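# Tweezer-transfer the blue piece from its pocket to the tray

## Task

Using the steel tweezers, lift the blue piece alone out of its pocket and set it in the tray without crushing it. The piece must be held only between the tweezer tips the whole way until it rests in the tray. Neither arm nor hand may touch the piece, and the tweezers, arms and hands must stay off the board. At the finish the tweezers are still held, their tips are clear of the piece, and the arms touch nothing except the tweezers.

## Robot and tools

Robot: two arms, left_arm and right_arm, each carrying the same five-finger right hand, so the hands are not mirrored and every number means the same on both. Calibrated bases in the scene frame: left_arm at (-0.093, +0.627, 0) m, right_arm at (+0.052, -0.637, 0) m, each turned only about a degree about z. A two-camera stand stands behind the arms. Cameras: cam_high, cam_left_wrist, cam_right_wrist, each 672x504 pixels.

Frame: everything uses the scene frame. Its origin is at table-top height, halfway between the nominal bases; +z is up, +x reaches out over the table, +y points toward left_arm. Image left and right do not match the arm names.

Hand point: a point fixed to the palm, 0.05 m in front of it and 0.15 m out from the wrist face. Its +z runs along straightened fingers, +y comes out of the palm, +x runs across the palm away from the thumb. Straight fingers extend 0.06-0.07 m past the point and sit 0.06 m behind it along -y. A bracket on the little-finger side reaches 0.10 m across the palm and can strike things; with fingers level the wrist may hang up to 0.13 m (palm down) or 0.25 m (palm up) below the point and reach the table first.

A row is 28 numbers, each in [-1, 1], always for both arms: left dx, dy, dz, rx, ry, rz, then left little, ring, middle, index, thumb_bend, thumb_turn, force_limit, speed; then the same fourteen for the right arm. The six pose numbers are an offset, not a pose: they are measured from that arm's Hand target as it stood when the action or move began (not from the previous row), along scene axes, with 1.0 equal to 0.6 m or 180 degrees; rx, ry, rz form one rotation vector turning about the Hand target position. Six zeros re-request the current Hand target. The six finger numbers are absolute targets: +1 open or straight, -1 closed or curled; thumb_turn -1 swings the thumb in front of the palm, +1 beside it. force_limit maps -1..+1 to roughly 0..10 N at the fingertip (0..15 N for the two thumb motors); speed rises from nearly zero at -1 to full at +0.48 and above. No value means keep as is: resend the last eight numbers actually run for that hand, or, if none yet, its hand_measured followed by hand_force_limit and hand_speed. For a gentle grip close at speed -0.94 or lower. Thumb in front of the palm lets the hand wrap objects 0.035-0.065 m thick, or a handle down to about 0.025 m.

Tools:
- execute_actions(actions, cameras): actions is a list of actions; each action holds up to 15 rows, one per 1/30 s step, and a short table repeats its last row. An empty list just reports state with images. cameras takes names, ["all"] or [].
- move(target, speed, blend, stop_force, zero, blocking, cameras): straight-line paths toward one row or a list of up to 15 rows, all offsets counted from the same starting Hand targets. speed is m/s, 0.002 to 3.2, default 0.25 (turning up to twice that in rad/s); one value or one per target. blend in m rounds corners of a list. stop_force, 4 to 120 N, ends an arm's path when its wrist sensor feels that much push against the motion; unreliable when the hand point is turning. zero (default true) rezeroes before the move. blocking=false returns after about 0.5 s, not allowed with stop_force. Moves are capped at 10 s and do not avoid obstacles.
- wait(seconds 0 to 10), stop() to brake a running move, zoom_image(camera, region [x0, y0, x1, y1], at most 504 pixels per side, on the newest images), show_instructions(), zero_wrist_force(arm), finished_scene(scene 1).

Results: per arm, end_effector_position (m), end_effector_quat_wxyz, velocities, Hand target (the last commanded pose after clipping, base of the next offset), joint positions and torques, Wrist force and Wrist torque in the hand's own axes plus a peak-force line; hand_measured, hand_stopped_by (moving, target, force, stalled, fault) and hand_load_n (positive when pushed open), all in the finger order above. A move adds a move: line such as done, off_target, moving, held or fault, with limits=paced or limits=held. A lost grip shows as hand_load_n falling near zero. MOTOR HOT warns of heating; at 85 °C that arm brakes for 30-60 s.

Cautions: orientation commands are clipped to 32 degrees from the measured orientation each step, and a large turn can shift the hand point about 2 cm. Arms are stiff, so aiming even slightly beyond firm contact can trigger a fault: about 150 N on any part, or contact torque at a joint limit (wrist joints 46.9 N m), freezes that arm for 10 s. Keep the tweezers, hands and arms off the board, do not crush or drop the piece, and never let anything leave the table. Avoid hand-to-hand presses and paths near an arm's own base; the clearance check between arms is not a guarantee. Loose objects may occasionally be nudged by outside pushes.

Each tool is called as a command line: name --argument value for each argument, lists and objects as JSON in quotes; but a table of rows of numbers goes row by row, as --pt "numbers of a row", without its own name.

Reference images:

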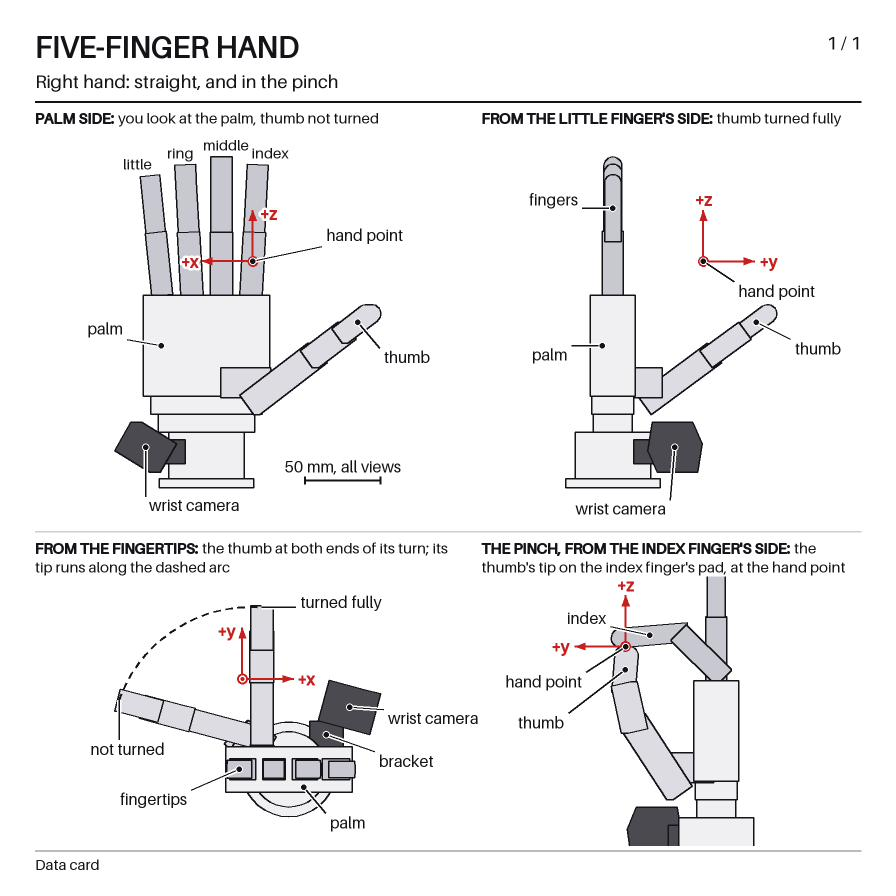

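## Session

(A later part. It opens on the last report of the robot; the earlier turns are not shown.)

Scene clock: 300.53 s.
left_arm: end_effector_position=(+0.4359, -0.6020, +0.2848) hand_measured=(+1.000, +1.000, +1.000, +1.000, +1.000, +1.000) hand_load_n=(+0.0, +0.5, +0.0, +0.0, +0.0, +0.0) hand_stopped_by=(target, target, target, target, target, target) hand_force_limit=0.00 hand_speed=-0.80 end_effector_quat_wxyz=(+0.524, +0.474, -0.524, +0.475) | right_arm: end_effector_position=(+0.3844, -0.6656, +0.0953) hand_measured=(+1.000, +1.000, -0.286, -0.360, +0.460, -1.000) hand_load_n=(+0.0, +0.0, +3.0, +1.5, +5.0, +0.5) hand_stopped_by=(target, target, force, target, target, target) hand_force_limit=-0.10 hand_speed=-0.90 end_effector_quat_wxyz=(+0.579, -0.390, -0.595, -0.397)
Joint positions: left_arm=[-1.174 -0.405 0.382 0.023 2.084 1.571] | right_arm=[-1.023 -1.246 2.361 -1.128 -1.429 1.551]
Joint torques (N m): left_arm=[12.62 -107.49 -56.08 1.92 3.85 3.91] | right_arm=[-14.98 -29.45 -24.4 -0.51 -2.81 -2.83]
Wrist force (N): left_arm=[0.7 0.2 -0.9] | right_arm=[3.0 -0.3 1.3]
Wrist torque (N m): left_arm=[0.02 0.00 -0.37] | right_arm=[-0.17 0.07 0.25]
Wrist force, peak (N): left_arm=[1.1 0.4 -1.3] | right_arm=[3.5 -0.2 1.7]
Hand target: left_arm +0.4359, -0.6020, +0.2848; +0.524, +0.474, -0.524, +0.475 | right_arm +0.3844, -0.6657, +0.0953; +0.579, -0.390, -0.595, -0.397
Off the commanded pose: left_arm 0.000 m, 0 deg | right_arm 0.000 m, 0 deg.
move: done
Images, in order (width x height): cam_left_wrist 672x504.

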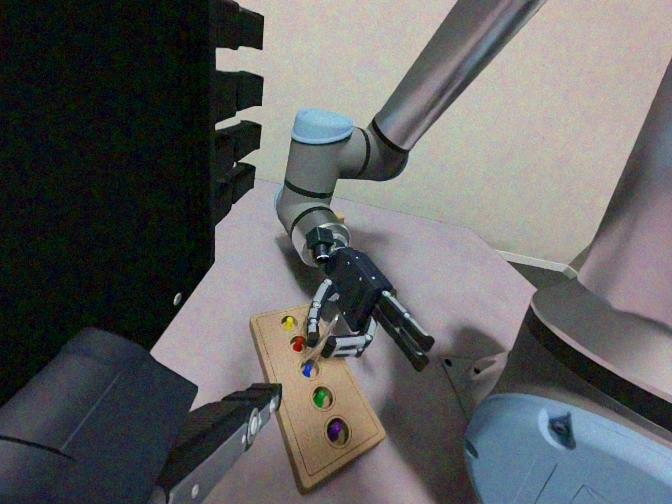

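move --target '[0,0,-0.1667,0,0,0,1,1,1,1,1,1,0,-0.8,0,0,-0.0067,0,0,0,1,1,-0.29,-0.36,0.455,-1,-0.1,-0.9]' --speed 0.12 --cameras '["cam_left_wrist"]'

zoom_image --camera "cam_left_wrist" --region '[312, 290, 344, 336]'

Scene clock: 302.67 s.
left_arm: end_effector_position=(+0.4359, -0.6019, +0.1849) hand_measured=(+1.000, +1.000, +1.000, +1.000, +1.000, +1.000) hand_load_n=(+0.0, +0.0, +0.0, +0.0, +0.0, +0.0) hand_stopped_by=(target, target, target, target, target, target) hand_force_limit=0.00 hand_speed=-0.80 end_effector_quat_wxyz=(+0.524, +0.474, -0.524, +0.475) | right_arm: end_effector_position=(+0.3844, -0.6657, +0.0912) hand_measured=(+1.000, +1.000, -0.286, -0.360, +0.460, -1.000) hand_load_n=(+0.0, +0.0, +3.0, +1.5, +5.0, +0.5) hand_stopped_by=(target, target, force, target, target, target) hand_force_limit=-0.10 hand_speed=-0.90 end_effector_quat_wxyz=(+0.579, -0.390, -0.595, -0.397)
Joint positions: left_arm=[-1.174 -0.385 0.516 -0.132 2.084 1.571] | right_arm=[-1.023 -1.237 2.362 -1.137 -1.429 1.551]
Joint torques (N m): left_arm=[-8.27 -107.87 -35.31 -5.82 -4.28 -3.83] | right_arm=[-17.03 -34.6 -6.17 -1.1 -2.14 -2.87]
Wrist force (N): left_arm=[0.6 0.5 -0.3] | right_arm=[3.1 -0.6 1.2]
Wrist torque (N m): left_arm=[-0.02 0.05 -0.25] | right_arm=[-0.22 0.06 0.25]
Wrist force, peak (N): left_arm=[1.1 0.6 -1.8] | right_arm=[3.3 -0.3 1.5]
Hand target: left_arm +0.4359, -0.6020, +0.1848; +0.524, +0.474, -0.524, +0.475 | right_arm +0.3844, -0.6657, +0.0912; +0.579, -0.390, -0.595, -0.397
Off the commanded pose: left_arm 0.000 m, 0 deg | right_arm 0.000 m, 0 deg.
move: done
Images, in order (width x height): cam_left_wrist 672x504.

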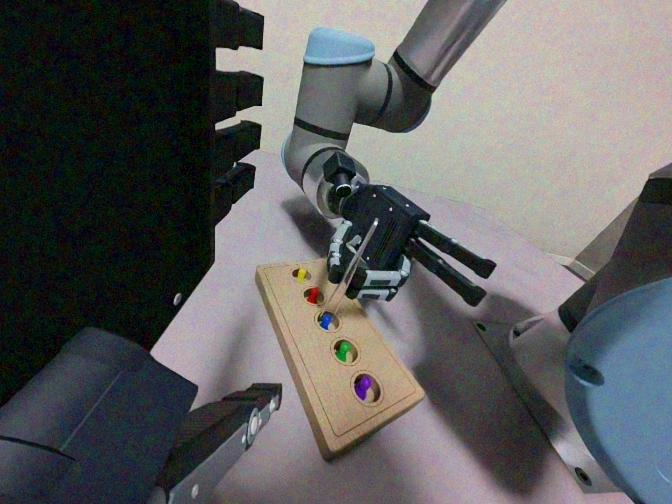

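Scaled by 10.957 from the camera's 672x504 image, which has a finer 960x720 frame.

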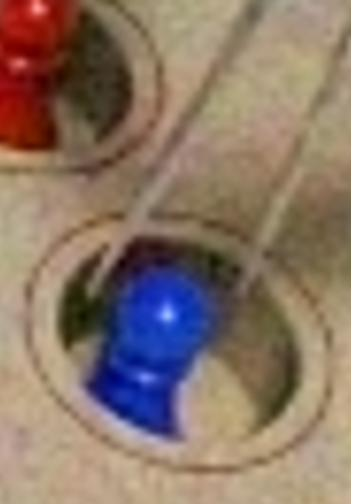

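move --target '[0,0.05,-0.1,0,0,0,1,1,1,1,1,1,0,-0.8,0,0,0,0,0,0,1,1,-0.29,-0.36,0.455,-1,-0.1,-0.9]' --speed 0.15 --cameras '["cam_left_wrist"]'

zoom_image --camera "cam_left_wrist" --region '[322, 234, 354, 278]'

move --target '[0,-0.05,0.2667,0,0,0,1,1,1,1,1,1,0,-0.8,0,0,0,0,0,0,1,1,-0.29,-0.36,0.455,-1,-0.1,-0.9]' --speed 0.2 --cameras '["cam_left_wrist"]'

zoom_image --camera "cam_left_wrist" --region '[296, 346, 326, 384]'

Scene clock: 305.27 s.
left_arm: end_effector_position=(+0.4358, -0.5720, +0.1249) hand_measured=(+1.000, +1.000, +1.000, +1.000, +1.000, +1.000) hand_load_n=(+0.0, +0.0, +0.0, +0.0, +0.0, +0.0) hand_stopped_by=(target, target, target, target, target, target) hand_force_limit=0.00 hand_speed=-0.80 end_effector_quat_wxyz=(+0.524, +0.474, -0.524, +0.475) | right_arm: end_effector_position=(+0.3844, -0.6657, +0.0912) hand_measured=(+1.000, +1.000, -0.286, -0.360, +0.460, -1.000) hand_load_n=(+0.0, +0.0, +3.0, +1.5, +5.0, +1.0) hand_stopped_by=(target, target, force, target, target, target) hand_force_limit=-0.10 hand_speed=-0.90 end_effector_quat_wxyz=(+0.579, -0.390, -0.595, -0.397)
Joint positions: left_arm=[-1.164 -0.421 0.697 -0.276 2.095 1.571] | right_arm=[-1.023 -1.237 2.362 -1.137 -1.429 1.551]
Joint torques (N m): left_arm=[12.44 -133.6 -33.58 -6.52 -4.66 -4.21] | right_arm=[-13.22 -33.36 -6.98 -0.74 -2.46 -2.59]
Wrist force (N): left_arm=[0.4 0.7 -0.7] | right_arm=[3.2 -0.4 1.5]
Wrist torque (N m): left_arm=[0.07 0.08 -0.21] | right_arm=[-0.21 0.03 0.26]
Wrist force, peak (N): left_arm=[2.3 0.6 -0.5] | right_arm=[3.3 -0.4 1.6]
Hand target: left_arm +0.4359, -0.5720, +0.1248; +0.524, +0.474, -0.524, +0.475 | right_arm +0.3844, -0.6657, +0.0912; +0.579, -0.390, -0.595, -0.397
Off the commanded pose: left_arm 0.000 m, 0 deg | right_arm 0.000 m, 0 deg.
move: done
Images, in order (width x height): cam_left_wrist 672x504.

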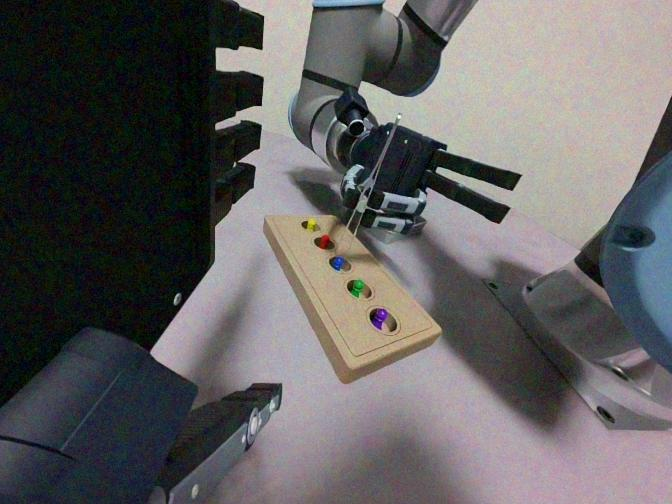

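Scaled by 11.455 from the camera's 672x504 image, which has a finer 960x720 frame.

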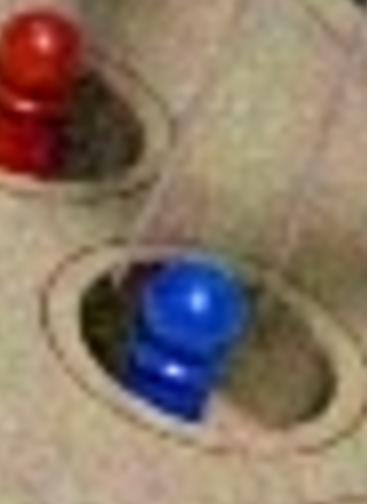

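Scene clock: 306.80 s.
left_arm: end_effector_position=(+0.4357, -0.6020, +0.2848) hand_measured=(+1.000, +1.000, +1.000, +1.000, +1.000, +1.000) hand_load_n=(+0.0, +0.0, +0.0, +0.0, +0.0, +0.0) hand_stopped_by=(target, target, target, target, target, target) hand_force_limit=0.00 hand_speed=-0.80 end_effector_quat_wxyz=(+0.524, +0.474, -0.524, +0.475) | right_arm: end_effector_position=(+0.3844, -0.6657, +0.0912) hand_measured=(+1.000, +1.000, -0.286, -0.360, +0.460, -1.000) hand_load_n=(+0.0, +0.0, +2.5, +1.5, +5.0, +1.0) hand_stopped_by=(target, target, force, target, target, target) hand_force_limit=-0.10 hand_speed=-0.90 end_effector_quat_wxyz=(+0.579, -0.390, -0.595, -0.397)
Joint positions: left_arm=[-1.175 -0.405 0.382 0.023 2.084 1.571] | right_arm=[-1.023 -1.237 2.362 -1.137 -1.429 1.551]
Joint torques (N m): left_arm=[9.74 -108.79 -55.58 1.92 4.23 3.52] | right_arm=[-14.13 -37.59 -6.38 -0.98 -2.82 -2.85]
Wrist force (N): left_arm=[0.6 0.3 -0.7] | right_arm=[3.1 -0.2 1.5]
Wrist torque (N m): left_arm=[0.03 0.02 -0.37] | right_arm=[-0.17 0.05 0.26]
Wrist force, peak (N): left_arm=[2.4 0.7 -0.7] | right_arm=[3.5 -0.2 1.1]
Hand target: left_arm +0.4359, -0.6020, +0.2848; +0.524, +0.474, -0.524, +0.475 | right_arm +0.3844, -0.6657, +0.0912; +0.579, -0.390, -0.595, -0.397
Off the commanded pose: left_arm 0.000 m, 0 deg | right_arm 0.000 m, 0 deg.
move: done
Images, in order (width x height): cam_left_wrist 672x504.

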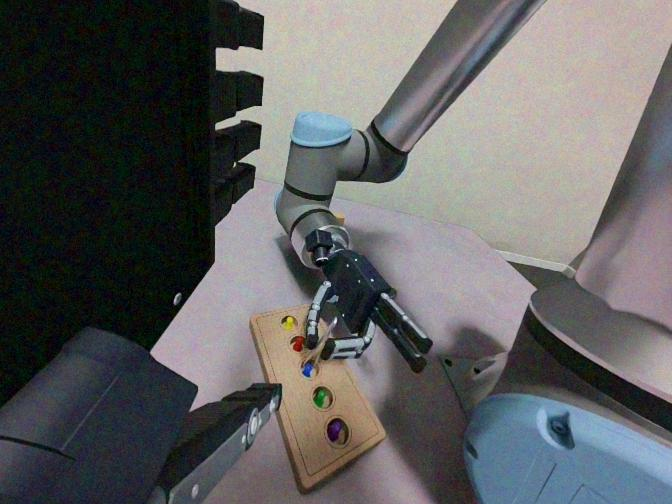

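Scaled by 13.263 from the camera's 672x504 image, which has a finer 960x720 frame.

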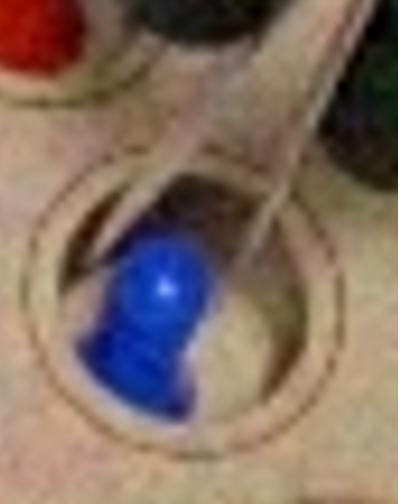

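move --target '[0,0,0,0,0,0,1,1,1,1,1,1,0,-0.8,-0.001,-0.0017,-0.0083,0,0,0,1,1,-0.29,-0.36,0.455,-1,-0.1,-0.9]' --speed 0.04 --cameras '["cam_left_wrist"]'

zoom_image --camera "cam_left_wrist" --region '[296, 346, 326, 384]'

move --target '[0,0,-0.1667,0,0,0,1,1,1,1,1,1,0,-0.8,0,0,0,0,0,0,1,1,-0.29,-0.36,0.455,-1,-0.1,-0.9]' --speed 0.2 --cameras '["cam_left_wrist"]'

zoom_image --camera "cam_left_wrist" --region '[312, 296, 342, 336]'

Scene clock: 310.00 s.
left_arm: end_effector_position=(+0.4359, -0.6020, +0.2848) hand_measured=(+1.000, +1.000, +1.000, +1.000, +1.000, +1.000) hand_load_n=(+0.0, +0.0, +0.0, +0.0, +0.0, +0.0) hand_stopped_by=(target, target, target, target, target, target) hand_force_limit=0.00 hand_speed=-0.80 end_effector_quat_wxyz=(+0.524, +0.474, -0.524, +0.475) | right_arm: end_effector_position=(+0.3838, -0.6667, +0.0863) hand_measured=(+1.000, +1.000, -0.286, -0.360, +0.460, -1.000) hand_load_n=(+0.0, +0.0, +3.0, +1.5, +5.0, +0.5) hand_stopped_by=(target, target, force, target, target, target) hand_force_limit=-0.10 hand_speed=-0.90 end_effector_quat_wxyz=(+0.579, -0.390, -0.595, -0.397)
Joint positions: left_arm=[-1.174 -0.405 0.382 0.023 2.084 1.571] | right_arm=[-1.025 -1.227 2.363 -1.149 -1.431 1.551]
Joint torques (N m): left_arm=[13.56 -106.26 -56 2 3.83 3.37] | right_arm=[-15.26 -36.47 -5.67 -0.58 -2.99 -2.7]
Wrist force (N): left_arm=[0.9 0.4 -1.0] | right_arm=[3.1 -0.2 1.1]
Wrist torque (N m): left_arm=[0.06 -0.02 -0.36] | right_arm=[-0.15 0.07 0.26]
Wrist force, peak (N): left_arm=[1.2 0.7 -0.9] | right_arm=[3.4 -0.7 1.3]
Hand target: left_arm +0.4359, -0.6020, +0.2848; +0.524, +0.474, -0.524, +0.475 | right_arm +0.3838, -0.6667, +0.0863; +0.579, -0.390, -0.595, -0.397
Off the commanded pose: left_arm 0.000 m, 0 deg | right_arm 0.000 m, 0 deg.
move: done
Images, in order (width x height): cam_left_wrist 672x504.

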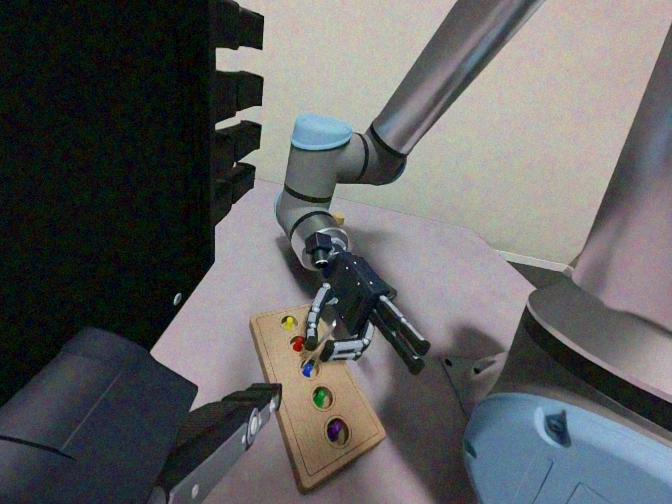

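Scaled by 13.263 from the camera's 672x504 image, which has a finer 960x720 frame.

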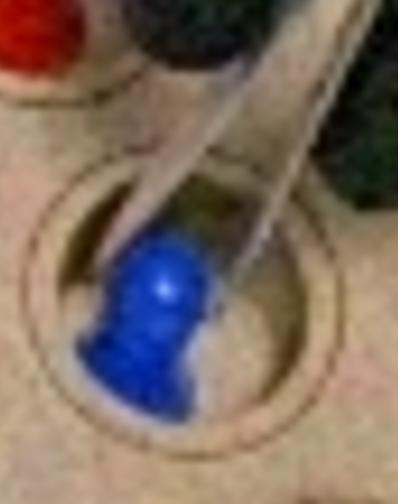

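Scene clock: 311.07 s.
left_arm: end_effector_position=(+0.4359, -0.6019, +0.1849) hand_measured=(+1.000, +1.000, +1.000, +1.000, +1.000, +1.000) hand_load_n=(+0.0, +0.0, +0.0, +0.0, +0.0, +0.0) hand_stopped_by=(target, target, target, target, target, target) hand_force_limit=0.00 hand_speed=-0.80 end_effector_quat_wxyz=(+0.524, +0.474, -0.524, +0.475) | right_arm: end_effector_position=(+0.3838, -0.6667, +0.0863) hand_measured=(+1.000, +1.000, -0.286, -0.360, +0.460, -1.000) hand_load_n=(+0.0, +0.0, +3.0, +1.5, +5.0, +1.0) hand_stopped_by=(target, target, force, target, target, target) hand_force_limit=-0.10 hand_speed=-0.90 end_effector_quat_wxyz=(+0.579, -0.390, -0.595, -0.397)
Joint positions: left_arm=[-1.174 -0.385 0.516 -0.132 2.084 1.571] | right_arm=[-1.025 -1.226 2.363 -1.149 -1.431 1.551]
Joint torques (N m): left_arm=[-12.96 -102.41 -36.55 -6.44 -3.78 -4.41] | right_arm=[-13.56 -36.92 -6.61 -0.71 -2.5 -3.07]
Wrist force (N): left_arm=[0.8 0.5 -0.6] | right_arm=[3.1 -0.2 1.1]
Wrist torque (N m): left_arm=[-0.01 0.03 -0.19] | right_arm=[-0.15 0.06 0.26]
Wrist force, peak (N): left_arm=[2.4 0.8 -0.8] | right_arm=[3.4 -0.4 1.3]
Hand target: left_arm +0.4359, -0.6020, +0.1848; +0.524, +0.474, -0.524, +0.475 | right_arm +0.3838, -0.6667, +0.0863; +0.579, -0.390, -0.595, -0.397
Off the commanded pose: left_arm 0.000 m, 0 deg | right_arm 0.000 m, 0 deg.
move: done
Images, in order (width x height): cam_left_wrist 672x504.

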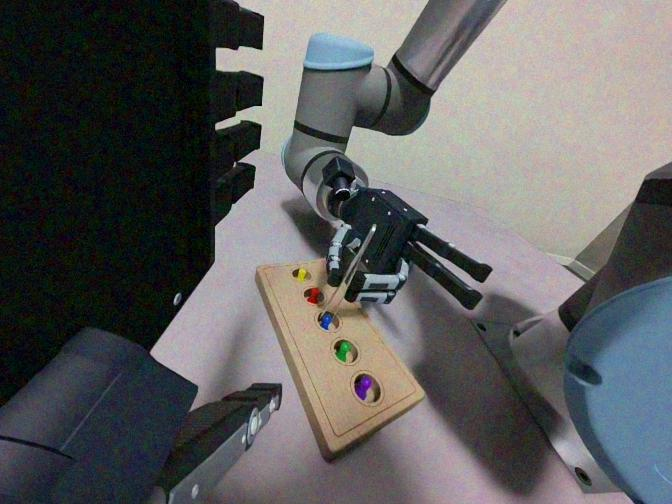

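Scaled by 12.600 from the camera's 672x504 image, which has a finer 960x720 frame.

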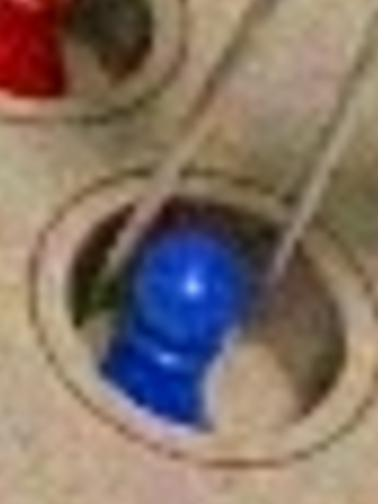

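move --target '[0,0,0,0,0,0,1,1,1,1,1,1,0,-0.8,0,0,-0.0033,0,0,0,1,1,-0.29,-0.36,0.443,-1,-0.1,-0.96]' --speed 0.03 --cameras '["cam_left_wrist"]'

zoom_image --camera "cam_left_wrist" --region '[312, 296, 342, 336]'

Scene clock: 313.67 s.
left_arm: end_effector_position=(+0.4359, -0.6020, +0.1848) hand_measured=(+1.000, +1.000, +1.000, +1.000, +1.000, +1.000) hand_load_n=(+0.0, +0.0, +0.0, +0.0, +0.0, +0.0) hand_stopped_by=(target, target, target, target, target, target) hand_force_limit=0.00 hand_speed=-0.80 end_effector_quat_wxyz=(+0.524, +0.474, -0.524, +0.475) | right_arm: end_effector_position=(+0.3838, -0.6667, +0.0843) hand_measured=(+1.000, +1.000, -0.286, -0.360, +0.448, -1.000) hand_load_n=(+0.0, +0.0, +3.5, +2.0, +6.0, +1.0) hand_stopped_by=(target, target, force, target, target, target) hand_force_limit=-0.10 hand_speed=-0.96 end_effector_quat_wxyz=(+0.579, -0.390, -0.595, -0.397)
Joint positions: left_arm=[-1.174 -0.385 0.516 -0.132 2.084 1.571] | right_arm=[-1.025 -1.222 2.363 -1.154 -1.431 1.551]
Joint torques (N m): left_arm=[-12.12 -107.54 -36.06 -5.97 -4.06 -5.02] | right_arm=[-12.55 -34.51 -6.55 -1.01 -2.55 -2.84]
Wrist force (N): left_arm=[0.6 0.4 -0.7] | right_arm=[3.2 -0.2 1.3]
Wrist torque (N m): left_arm=[-0.01 0.06 -0.20] | right_arm=[-0.16 0.04 0.27]
Wrist force, peak (N): left_arm=[1.3 0.4 -0.8] | right_arm=[3.6 -0.3 0.9]
Hand target: left_arm +0.4359, -0.6020, +0.1848; +0.524, +0.474, -0.524, +0.475 | right_arm +0.3838, -0.6667, +0.0843; +0.579, -0.390, -0.595, -0.397
Off the commanded pose: left_arm 0.000 m, 0 deg | right_arm 0.000 m, 0 deg.
move: done
Images, in order (width x height): cam_left_wrist 672x504.

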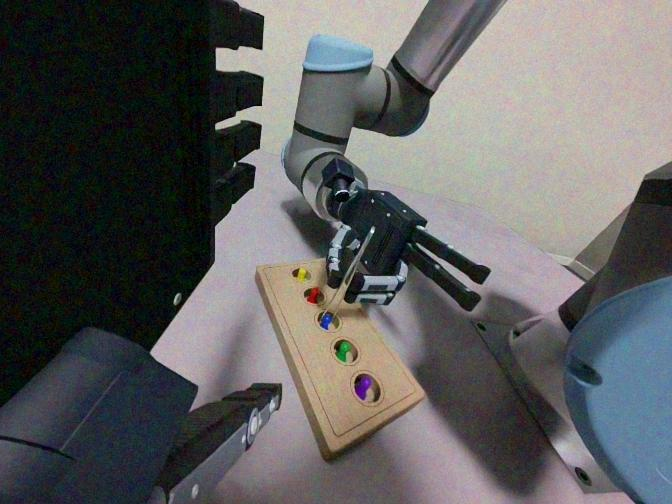

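Scaled by 12.600 from the camera's 672x504 image, which has a finer 960x720 frame.

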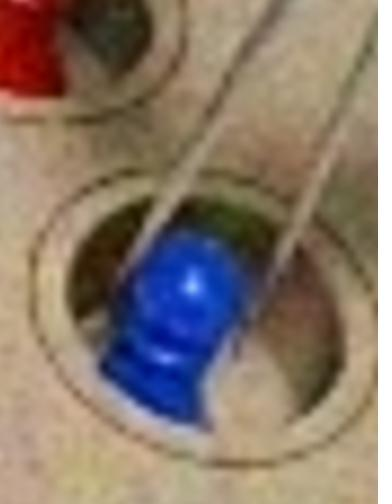

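execute_actions --actions '[[[0,0,0,0,0,0,1,1,1,1,1,1,0,-0.8,0,0,0,0,0,0,1,1,-0.29,-0.36,0.435,-1,0.0,-0.96]]]' --cameras '["cam_left_wrist"]'

zoom_image --camera "cam_left_wrist" --region '[312, 296, 342, 336]'

Scene clock: 315.00 s.
left_arm: end_effector_position=(+0.4359, -0.6020, +0.1848) hand_measured=(+1.000, +1.000, +1.000, +1.000, +1.000, +1.000) hand_load_n=(+0.0, +0.0, +0.0, +0.0, +0.0, +0.0) hand_stopped_by=(target, target, target, target, target, target) hand_force_limit=0.00 hand_speed=-0.80 end_effector_quat_wxyz=(+0.524, +0.474, -0.524, +0.475) | right_arm: end_effector_position=(+0.3838, -0.6667, +0.0843) hand_measured=(+1.000, +1.000, -0.286, -0.360, +0.440, -1.000) hand_load_n=(+0.0, -0.5, +4.0, +2.0, +7.0, +1.0) hand_stopped_by=(target, target, force, target, target, target) hand_force_limit=0.00 hand_speed=-0.96 end_effector_quat_wxyz=(+0.579, -0.390, -0.595, -0.397)
Joint positions: left_arm=[-1.174 -0.385 0.516 -0.132 2.084 1.571] | right_arm=[-1.025 -1.222 2.363 -1.154 -1.431 1.551]
Joint torques (N m): left_arm=[-13.41 -111.08 -35.25 -5.96 -4.16 -3.91] | right_arm=[-15.33 -37.24 -6.3 -0.96 -2.02 -2.04]
Wrist force (N): left_arm=[0.6 0.5 -0.6] | right_arm=[2.9 -0.5 1.3]
Wrist torque (N m): left_arm=[0.00 0.06 -0.18] | right_arm=[-0.19 0.07 0.25]
Wrist force, peak (N): left_arm=[1.1 -0.3 -1.1] | right_arm=[3.5 -0.3 1.2]
Hand target: left_arm +0.4359, -0.6020, +0.1848; +0.524, +0.474, -0.524, +0.475 | right_arm +0.3838, -0.6667, +0.0843; +0.579, -0.390, -0.595, -0.397
Off the commanded pose: left_arm 0.000 m, 0 deg | right_arm 0.000 m, 0 deg.
Step readings (end_effector_position of left_arm | right_arm):
0: (+0.4359, -0.6020, +0.1848) | (+0.3838, -0.6667, +0.0843)
1: (+0.4359, -0.6020, +0.1848) | (+0.3838, -0.6667, +0.0843)
2: (+0.4359, -0.6020, +0.1848) | (+0.3838, -0.6667, +0.0843)
4: (+0.4359, -0.6020, +0.1848) | (+0.3838, -0.6667, +0.0843)
8: (+0.4359, -0.6020, +0.1848) | (+0.3838, -0.6667, +0.0843)
15: (+0.4359, -0.6020, +0.1848) | (+0.3838, -0.6667, +0.0843)
Images, in order (width x height): cam_left_wrist 672x504.

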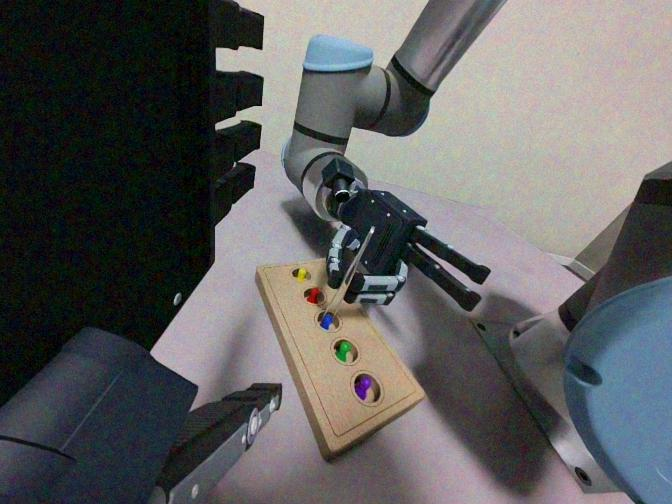

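Scaled by 12.600 from the camera's 672x504 image, which has a finer 960x720 frame.

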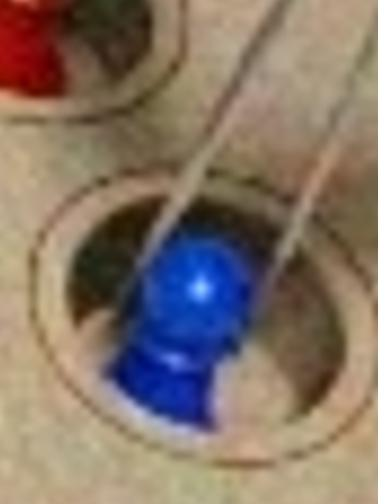

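execute_actions --actions '[[[0,0,0,0,0,0,1,1,1,1,1,1,0,-0.8,0,0,0,0,0,0,1,1,-0.29,-0.36,0.430,-1,0.05,-0.96]]]' --cameras '["cam_left_wrist"]'

zoom_image --camera "cam_left_wrist" --region '[312, 296, 342, 336]'

Scene clock: 316.03 s.
left_arm: end_effector_position=(+0.4359, -0.6020, +0.1848) hand_measured=(+1.000, +1.000, +1.000, +1.000, +1.000, +1.000) hand_load_n=(+0.0, +0.0, +0.0, +0.0, +0.0, +0.0) hand_stopped_by=(target, target, target, target, target, target) hand_force_limit=0.00 hand_speed=-0.80 end_effector_quat_wxyz=(+0.524, +0.474, -0.524, +0.475) | right_arm: end_effector_position=(+0.3838, -0.6667, +0.0843) hand_measured=(+1.000, +1.000, -0.286, -0.360, +0.436, -1.000) hand_load_n=(+0.0, +0.0, +4.0, +2.5, +8.0, +1.0) hand_stopped_by=(target, target, force, target, force, target) hand_force_limit=0.05 hand_speed=-0.96 end_effector_quat_wxyz=(+0.579, -0.390, -0.595, -0.397)
Joint positions: left_arm=[-1.174 -0.385 0.516 -0.132 2.084 1.571] | right_arm=[-1.025 -1.222 2.363 -1.154 -1.431 1.551]
Joint torques (N m): left_arm=[-10.67 -115.33 -35.1 -6.21 -3.83 -4.17] | right_arm=[-13.7 -36.3 -7.23 -0.76 -2.06 -2.53]
Wrist force (N): left_arm=[0.6 0.5 -0.4] | right_arm=[3.2 -0.1 1.2]
Wrist torque (N m): left_arm=[-0.02 0.06 -0.20] | right_arm=[-0.15 0.05 0.27]
Wrist force, peak (N): left_arm=[0.9 0.4 -1.0] | right_arm=[3.4 -0.6 1.2]
Hand target: left_arm +0.4359, -0.6020, +0.1848; +0.524, +0.474, -0.524, +0.475 | right_arm +0.3838, -0.6667, +0.0843; +0.579, -0.390, -0.595, -0.397
Off the commanded pose: left_arm 0.000 m, 0 deg | right_arm 0.000 m, 0 deg.
Step readings (end_effector_position of left_arm | right_arm):
0: (+0.4359, -0.6020, +0.1848) | (+0.3838, -0.6667, +0.0843)
1: (+0.4359, -0.6020, +0.1848) | (+0.3838, -0.6667, +0.0843)
2: (+0.4359, -0.6020, +0.1848) | (+0.3838, -0.6667, +0.0843)
4: (+0.4359, -0.6020, +0.1848) | (+0.3838, -0.6667, +0.0843)
8: (+0.4359, -0.6020, +0.1848) | (+0.3838, -0.6667, +0.0843)
15: (+0.4359, -0.6020, +0.1848) | (+0.3838, -0.6667, +0.0843)
Images, in order (width x height): cam_left_wrist 672x504.

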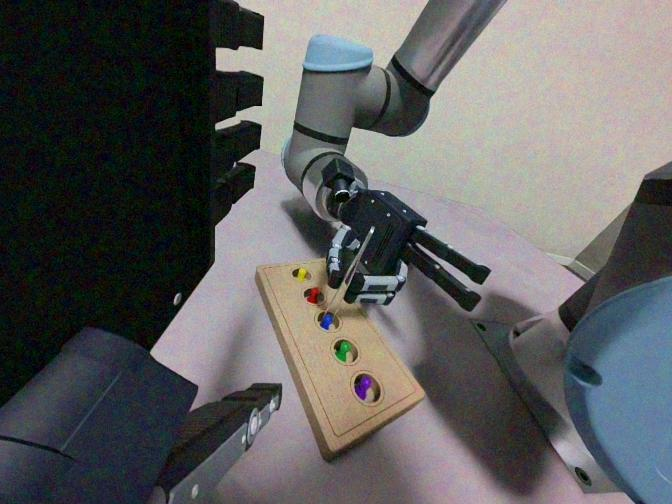

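Scaled by 12.600 from the camera's 672x504 image, which has a finer 960x720 frame.

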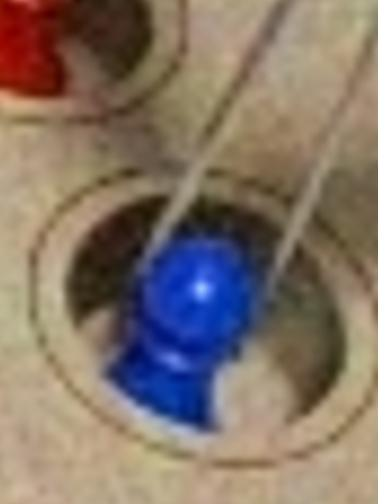

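execute_actions --actions '[[[0,0,0,0,0,0,1,1,1,1,1,1,0,-0.8,0,0,0,0,0,0,1,1,-0.29,-0.36,0.424,-1,0.2,-0.96]]]' --cameras '["cam_left_wrist"]'

zoom_image --camera "cam_left_wrist" --region '[312, 296, 342, 336]'

Scene clock: 317.37 s.
left_arm: end_effector_position=(+0.4359, -0.6020, +0.1848) hand_measured=(+1.000, +1.000, +1.000, +1.000, +1.000, +1.000) hand_load_n=(+0.0, +0.0, +0.0, +0.0, +0.0, +0.0) hand_stopped_by=(target, target, target, target, target, target) hand_force_limit=0.00 hand_speed=-0.80 end_effector_quat_wxyz=(+0.524, +0.474, -0.524, +0.475) | right_arm: end_effector_position=(+0.3838, -0.6667, +0.0843) hand_measured=(+1.000, +1.000, -0.286, -0.360, +0.432, -1.000) hand_load_n=(+0.0, +0.0, +4.5, +2.5, +9.0, +1.0) hand_stopped_by=(target, target, force, target, force, target) hand_force_limit=0.20 hand_speed=-0.96 end_effector_quat_wxyz=(+0.579, -0.390, -0.595, -0.397)
Joint positions: left_arm=[-1.174 -0.385 0.516 -0.132 2.084 1.571] | right_arm=[-1.025 -1.222 2.363 -1.154 -1.431 1.551]
Joint torques (N m): left_arm=[-12.2 -114.53 -35.52 -6.21 -3.96 -4.39] | right_arm=[-17.65 -35.92 -5.56 -0.71 -2.01 -2.99]
Wrist force (N): left_arm=[0.8 1.0 -0.7] | right_arm=[3.4 -0.2 1.0]
Wrist torque (N m): left_arm=[0.08 0.04 -0.18] | right_arm=[-0.14 0.04 0.27]
Wrist force, peak (N): left_arm=[0.9 0.5 -1.1] | right_arm=[3.5 -0.4 1.1]
Hand target: left_arm +0.4359, -0.6020, +0.1848; +0.524, +0.474, -0.524, +0.475 | right_arm +0.3838, -0.6667, +0.0843; +0.579, -0.390, -0.595, -0.397
Off the commanded pose: left_arm 0.000 m, 0 deg | right_arm 0.000 m, 0 deg.
Step readings (end_effector_position of left_arm | right_arm):
0: (+0.4359, -0.6020, +0.1848) | (+0.3838, -0.6667, +0.0843)
1: (+0.4359, -0.6020, +0.1848) | (+0.3838, -0.6667, +0.0843)
2: (+0.4359, -0.6020, +0.1848) | (+0.3838, -0.6667, +0.0843)
4: (+0.4359, -0.6020, +0.1848) | (+0.3838, -0.6667, +0.0843)
8: (+0.4359, -0.6020, +0.1848) | (+0.3838, -0.6667, +0.0843)
15: (+0.4359, -0.6020, +0.1848) | (+0.3838, -0.6667, +0.0843)
Images, in order (width x height): cam_left_wrist 672x504.

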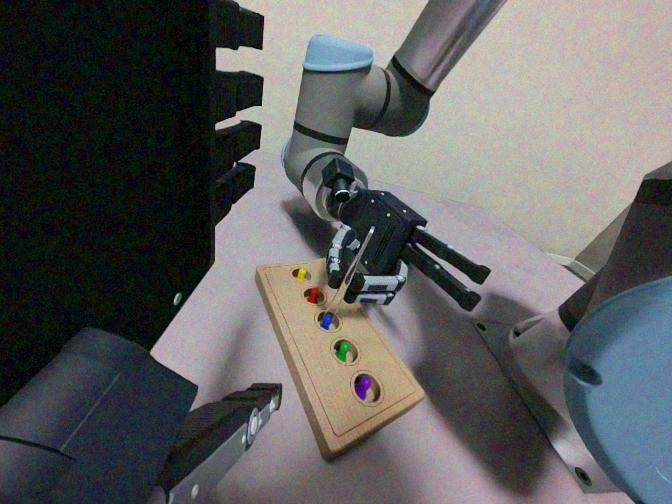

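Scaled by 12.600 from the camera's 672x504 image, which has a finer 960x720 frame.

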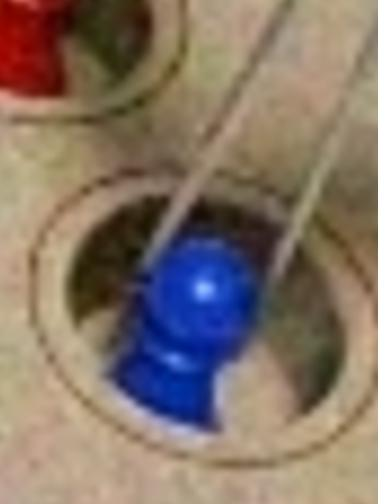

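execute_actions --actions '[[[0,0,0,0,0,0,1,1,1,1,1,1,0,-0.8,0,0,0,0,0,0,1,1,-0.29,-0.36,0.418,-1,0.33,-0.96]]]' --cameras '["cam_left_wrist"]'

zoom_image --camera "cam_left_wrist" --region '[312, 296, 342, 336]'

Scene clock: 318.63 s.
left_arm: end_effector_position=(+0.4359, -0.6020, +0.1848) hand_measured=(+1.000, +1.000, +1.000, +1.000, +1.000, +1.000) hand_load_n=(+0.0, +0.0, +0.0, +0.0, +0.0, +0.0) hand_stopped_by=(target, target, target, target, target, target) hand_force_limit=0.00 hand_speed=-0.80 end_effector_quat_wxyz=(+0.524, +0.474, -0.524, +0.475) | right_arm: end_effector_position=(+0.3838, -0.6667, +0.0843) hand_measured=(+1.000, +1.000, -0.286, -0.360, +0.428, -1.000) hand_load_n=(+0.0, -0.5, +4.5, +3.0, +9.5, +1.0) hand_stopped_by=(target, target, force, target, force, target) hand_force_limit=0.33 hand_speed=-0.96 end_effector_quat_wxyz=(+0.579, -0.390, -0.595, -0.397)
Joint positions: left_arm=[-1.174 -0.385 0.516 -0.132 2.084 1.571] | right_arm=[-1.025 -1.222 2.363 -1.154 -1.431 1.551]
Joint torques (N m): left_arm=[-9.58 -116.7 -35.14 -6.06 -4.74 -4.18] | right_arm=[-16.65 -36.54 -6.21 -0.71 -2.7 -1.76]
Wrist force (N): left_arm=[0.5 0.2 -0.7] | right_arm=[2.9 -0.5 1.4]
Wrist torque (N m): left_arm=[-0.04 0.08 -0.21] | right_arm=[-0.21 0.10 0.23]
Wrist force, peak (N): left_arm=[1.1 1.2 -0.7] | right_arm=[3.7 -0.6 1.2]
Hand target: left_arm +0.4359, -0.6020, +0.1848; +0.524, +0.474, -0.524, +0.475 | right_arm +0.3838, -0.6667, +0.0843; +0.579, -0.390, -0.595, -0.397
Off the commanded pose: left_arm 0.000 m, 0 deg | right_arm 0.000 m, 0 deg.
Step readings (end_effector_position of left_arm | right_arm):
0: (+0.4359, -0.6020, +0.1848) | (+0.3838, -0.6667, +0.0843)
1: (+0.4359, -0.6020, +0.1848) | (+0.3838, -0.6667, +0.0843)
2: (+0.4359, -0.6020, +0.1848) | (+0.3838, -0.6667, +0.0843)
4: (+0.4359, -0.6020, +0.1848) | (+0.3838, -0.6667, +0.0843)
8: (+0.4359, -0.6020, +0.1848) | (+0.3838, -0.6667, +0.0843)
15: (+0.4359, -0.6020, +0.1848) | (+0.3838, -0.6667, +0.0843)
Images, in order (width x height): cam_left_wrist 672x504.

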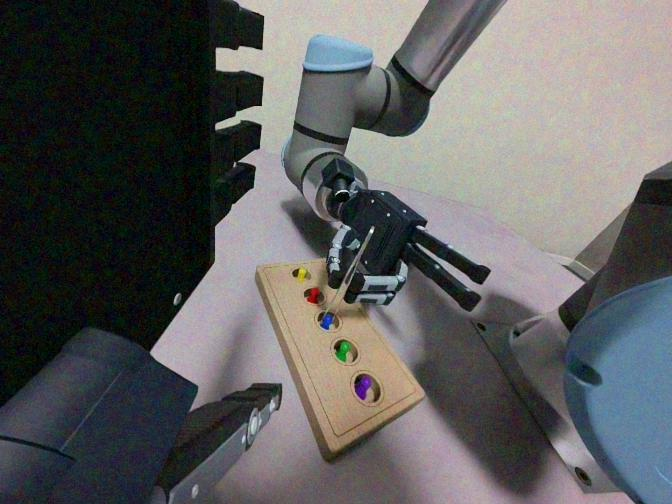

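Scaled by 12.600 from the camera's 672x504 image, which has a finer 960x720 frame.

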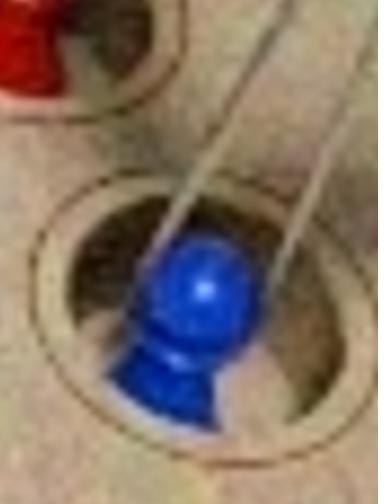

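move --target '[0,0,0,0,0,0,1,1,1,1,1,1,0,-0.8,0,0,0.0083,0,0,0,1,1,-0.29,-0.36,0.418,-1,0.33,-0.96]' --speed 0.02 --cameras '["cam_left_wrist"]'

zoom_image --camera "cam_left_wrist" --region '[312, 296, 342, 336]'

Scene clock: 319.90 s.
left_arm: end_effector_position=(+0.4359, -0.6020, +0.1848) hand_measured=(+1.000, +1.000, +1.000, +1.000, +1.000, +1.000) hand_load_n=(+0.0, +0.0, +0.0, +0.0, +0.0, +0.0) hand_stopped_by=(target, target, target, target, target, target) hand_force_limit=0.00 hand_speed=-0.80 end_effector_quat_wxyz=(+0.524, +0.474, -0.524, +0.475) | right_arm: end_effector_position=(+0.3838, -0.6667, +0.0892) hand_measured=(+1.000, +1.000, -0.286, -0.360, +0.428, -1.000) hand_load_n=(+0.0, +0.0, +5.0, +3.0, +9.5, +1.0) hand_stopped_by=(target, target, force, target, force, target) hand_force_limit=0.33 hand_speed=-0.96 end_effector_quat_wxyz=(+0.579, -0.390, -0.595, -0.397)
Joint positions: left_arm=[-1.174 -0.385 0.516 -0.132 2.084 1.571] | right_arm=[-1.025 -1.233 2.362 -1.142 -1.431 1.551]
Joint torques (N m): left_arm=[-14.47 -121.66 -35.08 -6.49 -3.8 -3.62] | right_arm=[-11.83 -62.68 -24.33 4.59 -1.89 -2.51]
Wrist force (N): left_arm=[0.5 0.1 -0.6] | right_arm=[3.0 -0.2 1.1]
Wrist torque (N m): left_arm=[-0.07 0.07 -0.21] | right_arm=[-0.15 0.07 0.26]
Wrist force, peak (N): left_arm=[0.9 1.0 -0.8] | right_arm=[3.5 -0.3 1.2]
Hand target: left_arm +0.4359, -0.6020, +0.1848; +0.524, +0.474, -0.524, +0.475 | right_arm +0.3838, -0.6667, +0.0893; +0.579, -0.390, -0.595, -0.397
Off the commanded pose: left_arm 0.000 m, 0 deg | right_arm 0.000 m, 0 deg.
move: done
Images, in order (width x height): cam_left_wrist 672x504.

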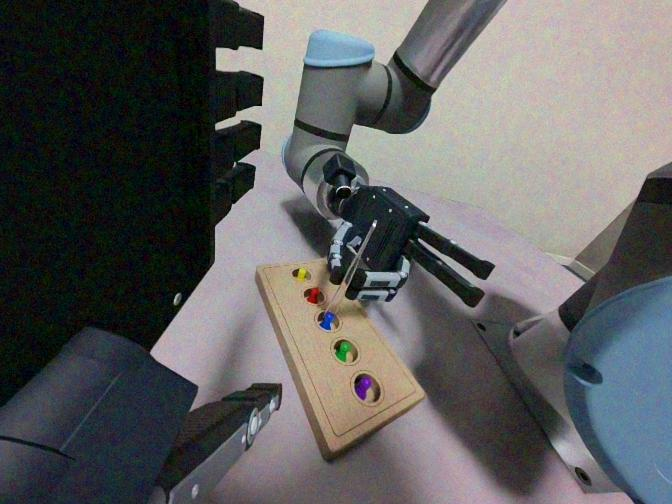

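Scaled by 12.600 from the camera's 672x504 image, which has a finer 960x720 frame.

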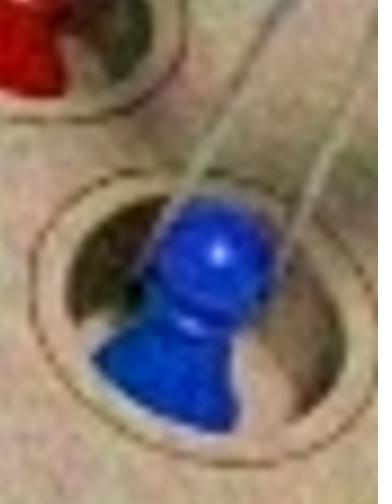

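move --target '[0,0,0,0,0,0,1,1,1,1,1,1,0,-0.8,0,0,0.09,0,0,0,1,1,-0.29,-0.36,0.418,-1,0.33,-0.96]' --speed 0.05 --cameras '["cam_left_wrist", "cam_right_wrist"]'

zoom_image --camera "cam_left_wrist" --region '[290, 230, 370, 336]'

Scene clock: 322.73 s.
left_arm: end_effector_position=(+0.4359, -0.6020, +0.1848) hand_measured=(+1.000, +1.000, +1.000, +1.000, +1.000, +1.000) hand_load_n=(+0.0, +0.0, +0.0, +0.0, +0.0, +0.0) hand_stopped_by=(target, target, target, target, target, target) hand_force_limit=0.00 hand_speed=-0.80 end_effector_quat_wxyz=(+0.524, +0.474, -0.524, +0.475) | right_arm: end_effector_position=(+0.3838, -0.6667, +0.1432) hand_measured=(+1.000, +1.000, -0.286, -0.360, +0.428, -1.000) hand_load_n=(+0.0, +0.0, +4.5, +2.5, +9.5, +1.0) hand_stopped_by=(target, target, force, target, force, target) hand_force_limit=0.33 hand_speed=-0.96 end_effector_quat_wxyz=(+0.579, -0.390, -0.595, -0.397)
Joint positions: left_arm=[-1.174 -0.385 0.516 -0.132 2.084 1.571] | right_arm=[-1.025 -1.341 2.343 -1.014 -1.431 1.551]
Joint torques (N m): left_arm=[-12.26 -123.62 -34.12 -6.28 -4.13 -4.14] | right_arm=[-6.96 -55.34 -29.82 5.6 -1.67 -2.58]
Wrist force (N): left_arm=[0.6 0.1 -0.8] | right_arm=[3.1 -0.1 1.2]
Wrist torque (N m): left_arm=[-0.05 0.08 -0.21] | right_arm=[-0.15 0.08 0.25]
Wrist force, peak (N): left_arm=[1.0 0.8 -0.9] | right_arm=[3.5 -0.1 1.5]
Hand target: left_arm +0.4359, -0.6020, +0.1848; +0.524, +0.474, -0.524, +0.475 | right_arm +0.3838, -0.6667, +0.1433; +0.579, -0.390, -0.595, -0.397
Off the commanded pose: left_arm 0.000 m, 0 deg | right_arm 0.000 m, 0 deg.
move: done
Images, in order (width x height): cam_left_wrist 672x504, cam_right_wrist 672x504.

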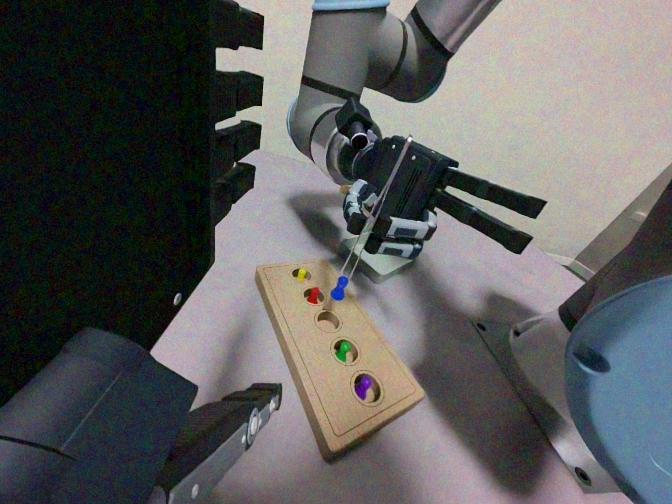

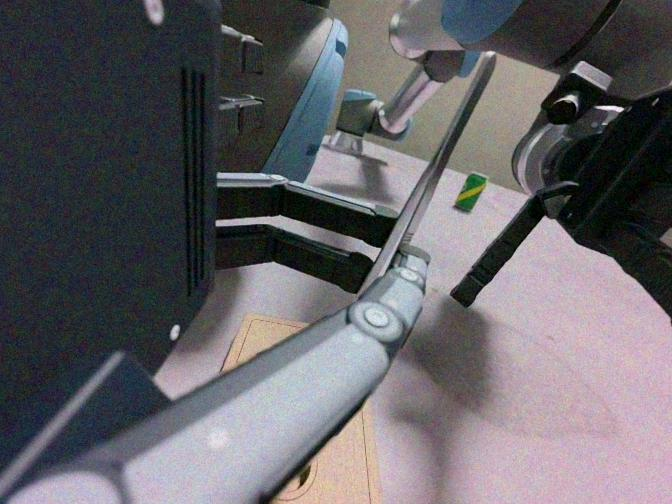

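Scaled by 4.755 from the camera's 672x504 image, which has a finer 960x720 frame.

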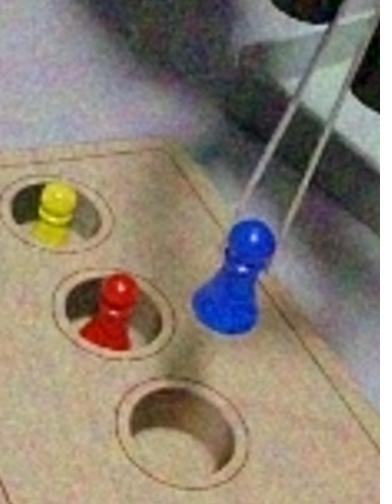

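move --pt "0 0 0 0 0 0 1 1 1 1 1 1 0 -0.8 0 0 0.05 0 0 0 1 1 -0.29 -0.36 0.418 -1 0.33 -0.96" --pt "0 0 0 0 0 0 1 1 1 1 1 1 0 -0.8 -0.08 -0.19 0.0617 0 0 0 1 1 -0.29 -0.36 0.418 -1 0.33 -0.96" --speed 0.08 --blend 0.02 --cameras '["cam_left_wrist", "cam_right_wrist"]'

zoom_image --camera "cam_left_wrist" --region '[300, 180, 400, 300]'

Scene clock: 328.33 s.
left_arm: end_effector_position=(+0.4359, -0.6020, +0.1848) hand_measured=(+1.000, +1.000, +1.000, +1.000, +1.000, +1.000) hand_load_n=(+0.0, +0.0, +0.0, +0.0, +0.0, +0.0) hand_stopped_by=(target, target, target, target, target, target) hand_force_limit=0.00 hand_speed=-0.80 end_effector_quat_wxyz=(+0.524, +0.474, -0.524, +0.475) | right_arm: end_effector_position=(+0.3358, -0.7806, +0.1803) hand_measured=(+1.000, +1.000, -0.286, -0.360, +0.428, -1.000) hand_load_n=(+0.0, +0.0, +4.5, +3.0, +9.5, +1.0) hand_stopped_by=(target, target, force, target, force, target) hand_force_limit=0.33 hand_speed=-0.96 end_effector_quat_wxyz=(+0.579, -0.390, -0.595, -0.397)
Joint positions: left_arm=[-1.174 -0.385 0.516 -0.132 2.084 1.571] | right_arm=[-1.218 -1.343 2.234 -0.904 -1.624 1.548]
Joint torques (N m): left_arm=[-12.1 -130.06 -34.24 -6.2 -3.96 -3.66] | right_arm=[-13.84 -34.49 -31.75 5.59 -2.42 -2.53]
Wrist force (N): left_arm=[0.3 -0.2 -0.7] | right_arm=[3.1 -0.3 1.2]
Wrist torque (N m): left_arm=[-0.11 0.11 -0.24] | right_arm=[-0.16 0.09 0.26]
Wrist force, peak (N): left_arm=[1.5 0.4 -0.8] | right_arm=[3.6 -0.2 1.4]
Hand target: left_arm +0.4359, -0.6020, +0.1848; +0.524, +0.474, -0.524, +0.475 | right_arm +0.3358, -0.7807, +0.1803; +0.579, -0.390, -0.595, -0.397
Off the commanded pose: left_arm 0.000 m, 0 deg | right_arm 0.000 m, 0 deg.
move: done; blend cut to 0.015 m at target 1
Images, in order (width x height): cam_left_wrist 672x504, cam_right_wrist 672x504.

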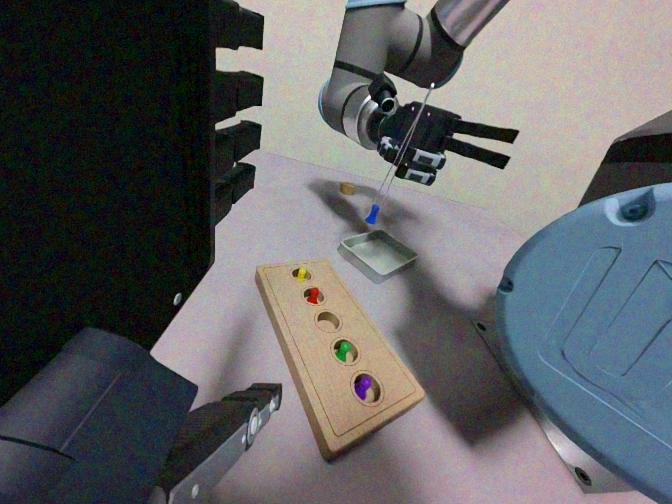

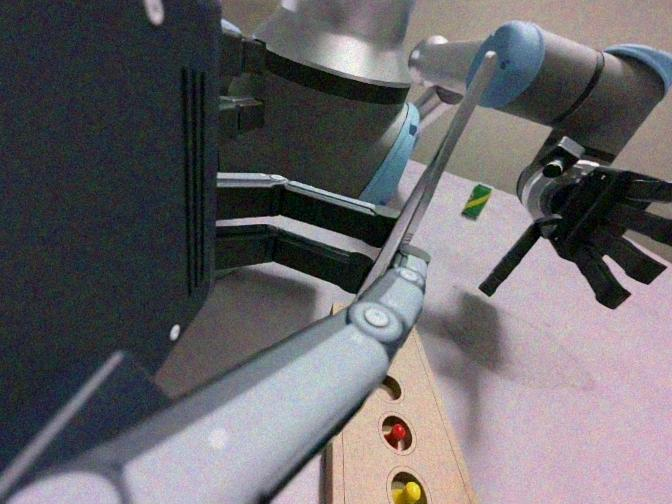

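Scaled by 4.200 from the camera's 672x504 image, which has a finer 960x720 frame.

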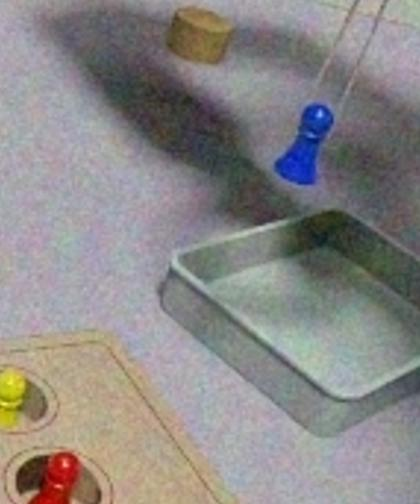

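move --target '[0,0,0,0,0,0,1,1,1,1,1,1,0,-0.8,-0.105,-0.1367,-0.05,0,0,0,1,1,-0.29,-0.36,0.418,-1,0.33,-0.96]' --speed 0.08 --cameras '["cam_left_wrist"]'

zoom_image --camera "cam_left_wrist" --region '[330, 180, 430, 300]'

Scene clock: 331.70 s.
left_arm: end_effector_position=(+0.4359, -0.6020, +0.1848) hand_measured=(+1.000, +1.000, +1.000, +1.000, +1.000, +1.000) hand_load_n=(+0.0, +0.0, +0.0, +0.0, +0.0, +0.0) hand_stopped_by=(target, target, target, target, target, target) hand_force_limit=0.00 hand_speed=-0.80 end_effector_quat_wxyz=(+0.524, +0.474, -0.524, +0.475) | right_arm: end_effector_position=(+0.2729, -0.8626, +0.1503) hand_measured=(+1.000, +1.000, -0.286, -0.360, +0.428, -1.000) hand_load_n=(+0.0, +0.0, +5.0, +3.5, +9.5, +1.0) hand_stopped_by=(target, target, force, target, force, target) hand_force_limit=0.33 hand_speed=-0.96 end_effector_quat_wxyz=(+0.579, -0.390, -0.595, -0.397)
Joint positions: left_arm=[-1.174 -0.385 0.516 -0.132 2.084 1.571] | right_arm=[-1.376 -1.25 2.184 -0.946 -1.783 1.546]
Joint torques (N m): left_arm=[-12.21 -124.19 -34.4 -6.34 -3.99 -3.91] | right_arm=[-14.86 -41.29 -29.7 -0.76 -1.54 -2.87]
Wrist force (N): left_arm=[0.9 0.4 -0.6] | right_arm=[3.3 -0.1 1.5]
Wrist torque (N m): left_arm=[-0.01 0.01 -0.18] | right_arm=[-0.12 0.01 0.27]
Wrist force, peak (N): left_arm=[1.2 -0.1 -1.0] | right_arm=[3.4 0.0 1.7]
Hand target: left_arm +0.4359, -0.6020, +0.1848; +0.524, +0.474, -0.524, +0.475 | right_arm +0.2728, -0.8627, +0.1503; +0.579, -0.390, -0.595, -0.397
Off the commanded pose: left_arm 0.000 m, 0 deg | right_arm 0.000 m, 0 deg.
move: done
Images, in order (width x height): cam_left_wrist 672x504.

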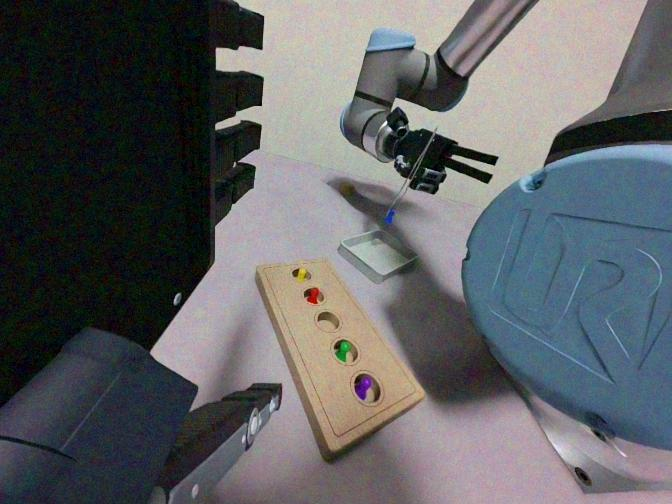

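Scaled by 4.200 from the camera's 672x504 image, which has a finer 960x720 frame.

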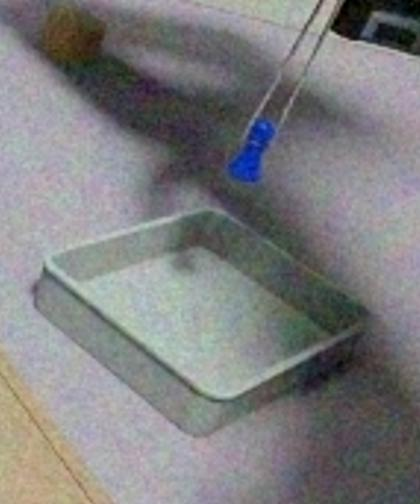

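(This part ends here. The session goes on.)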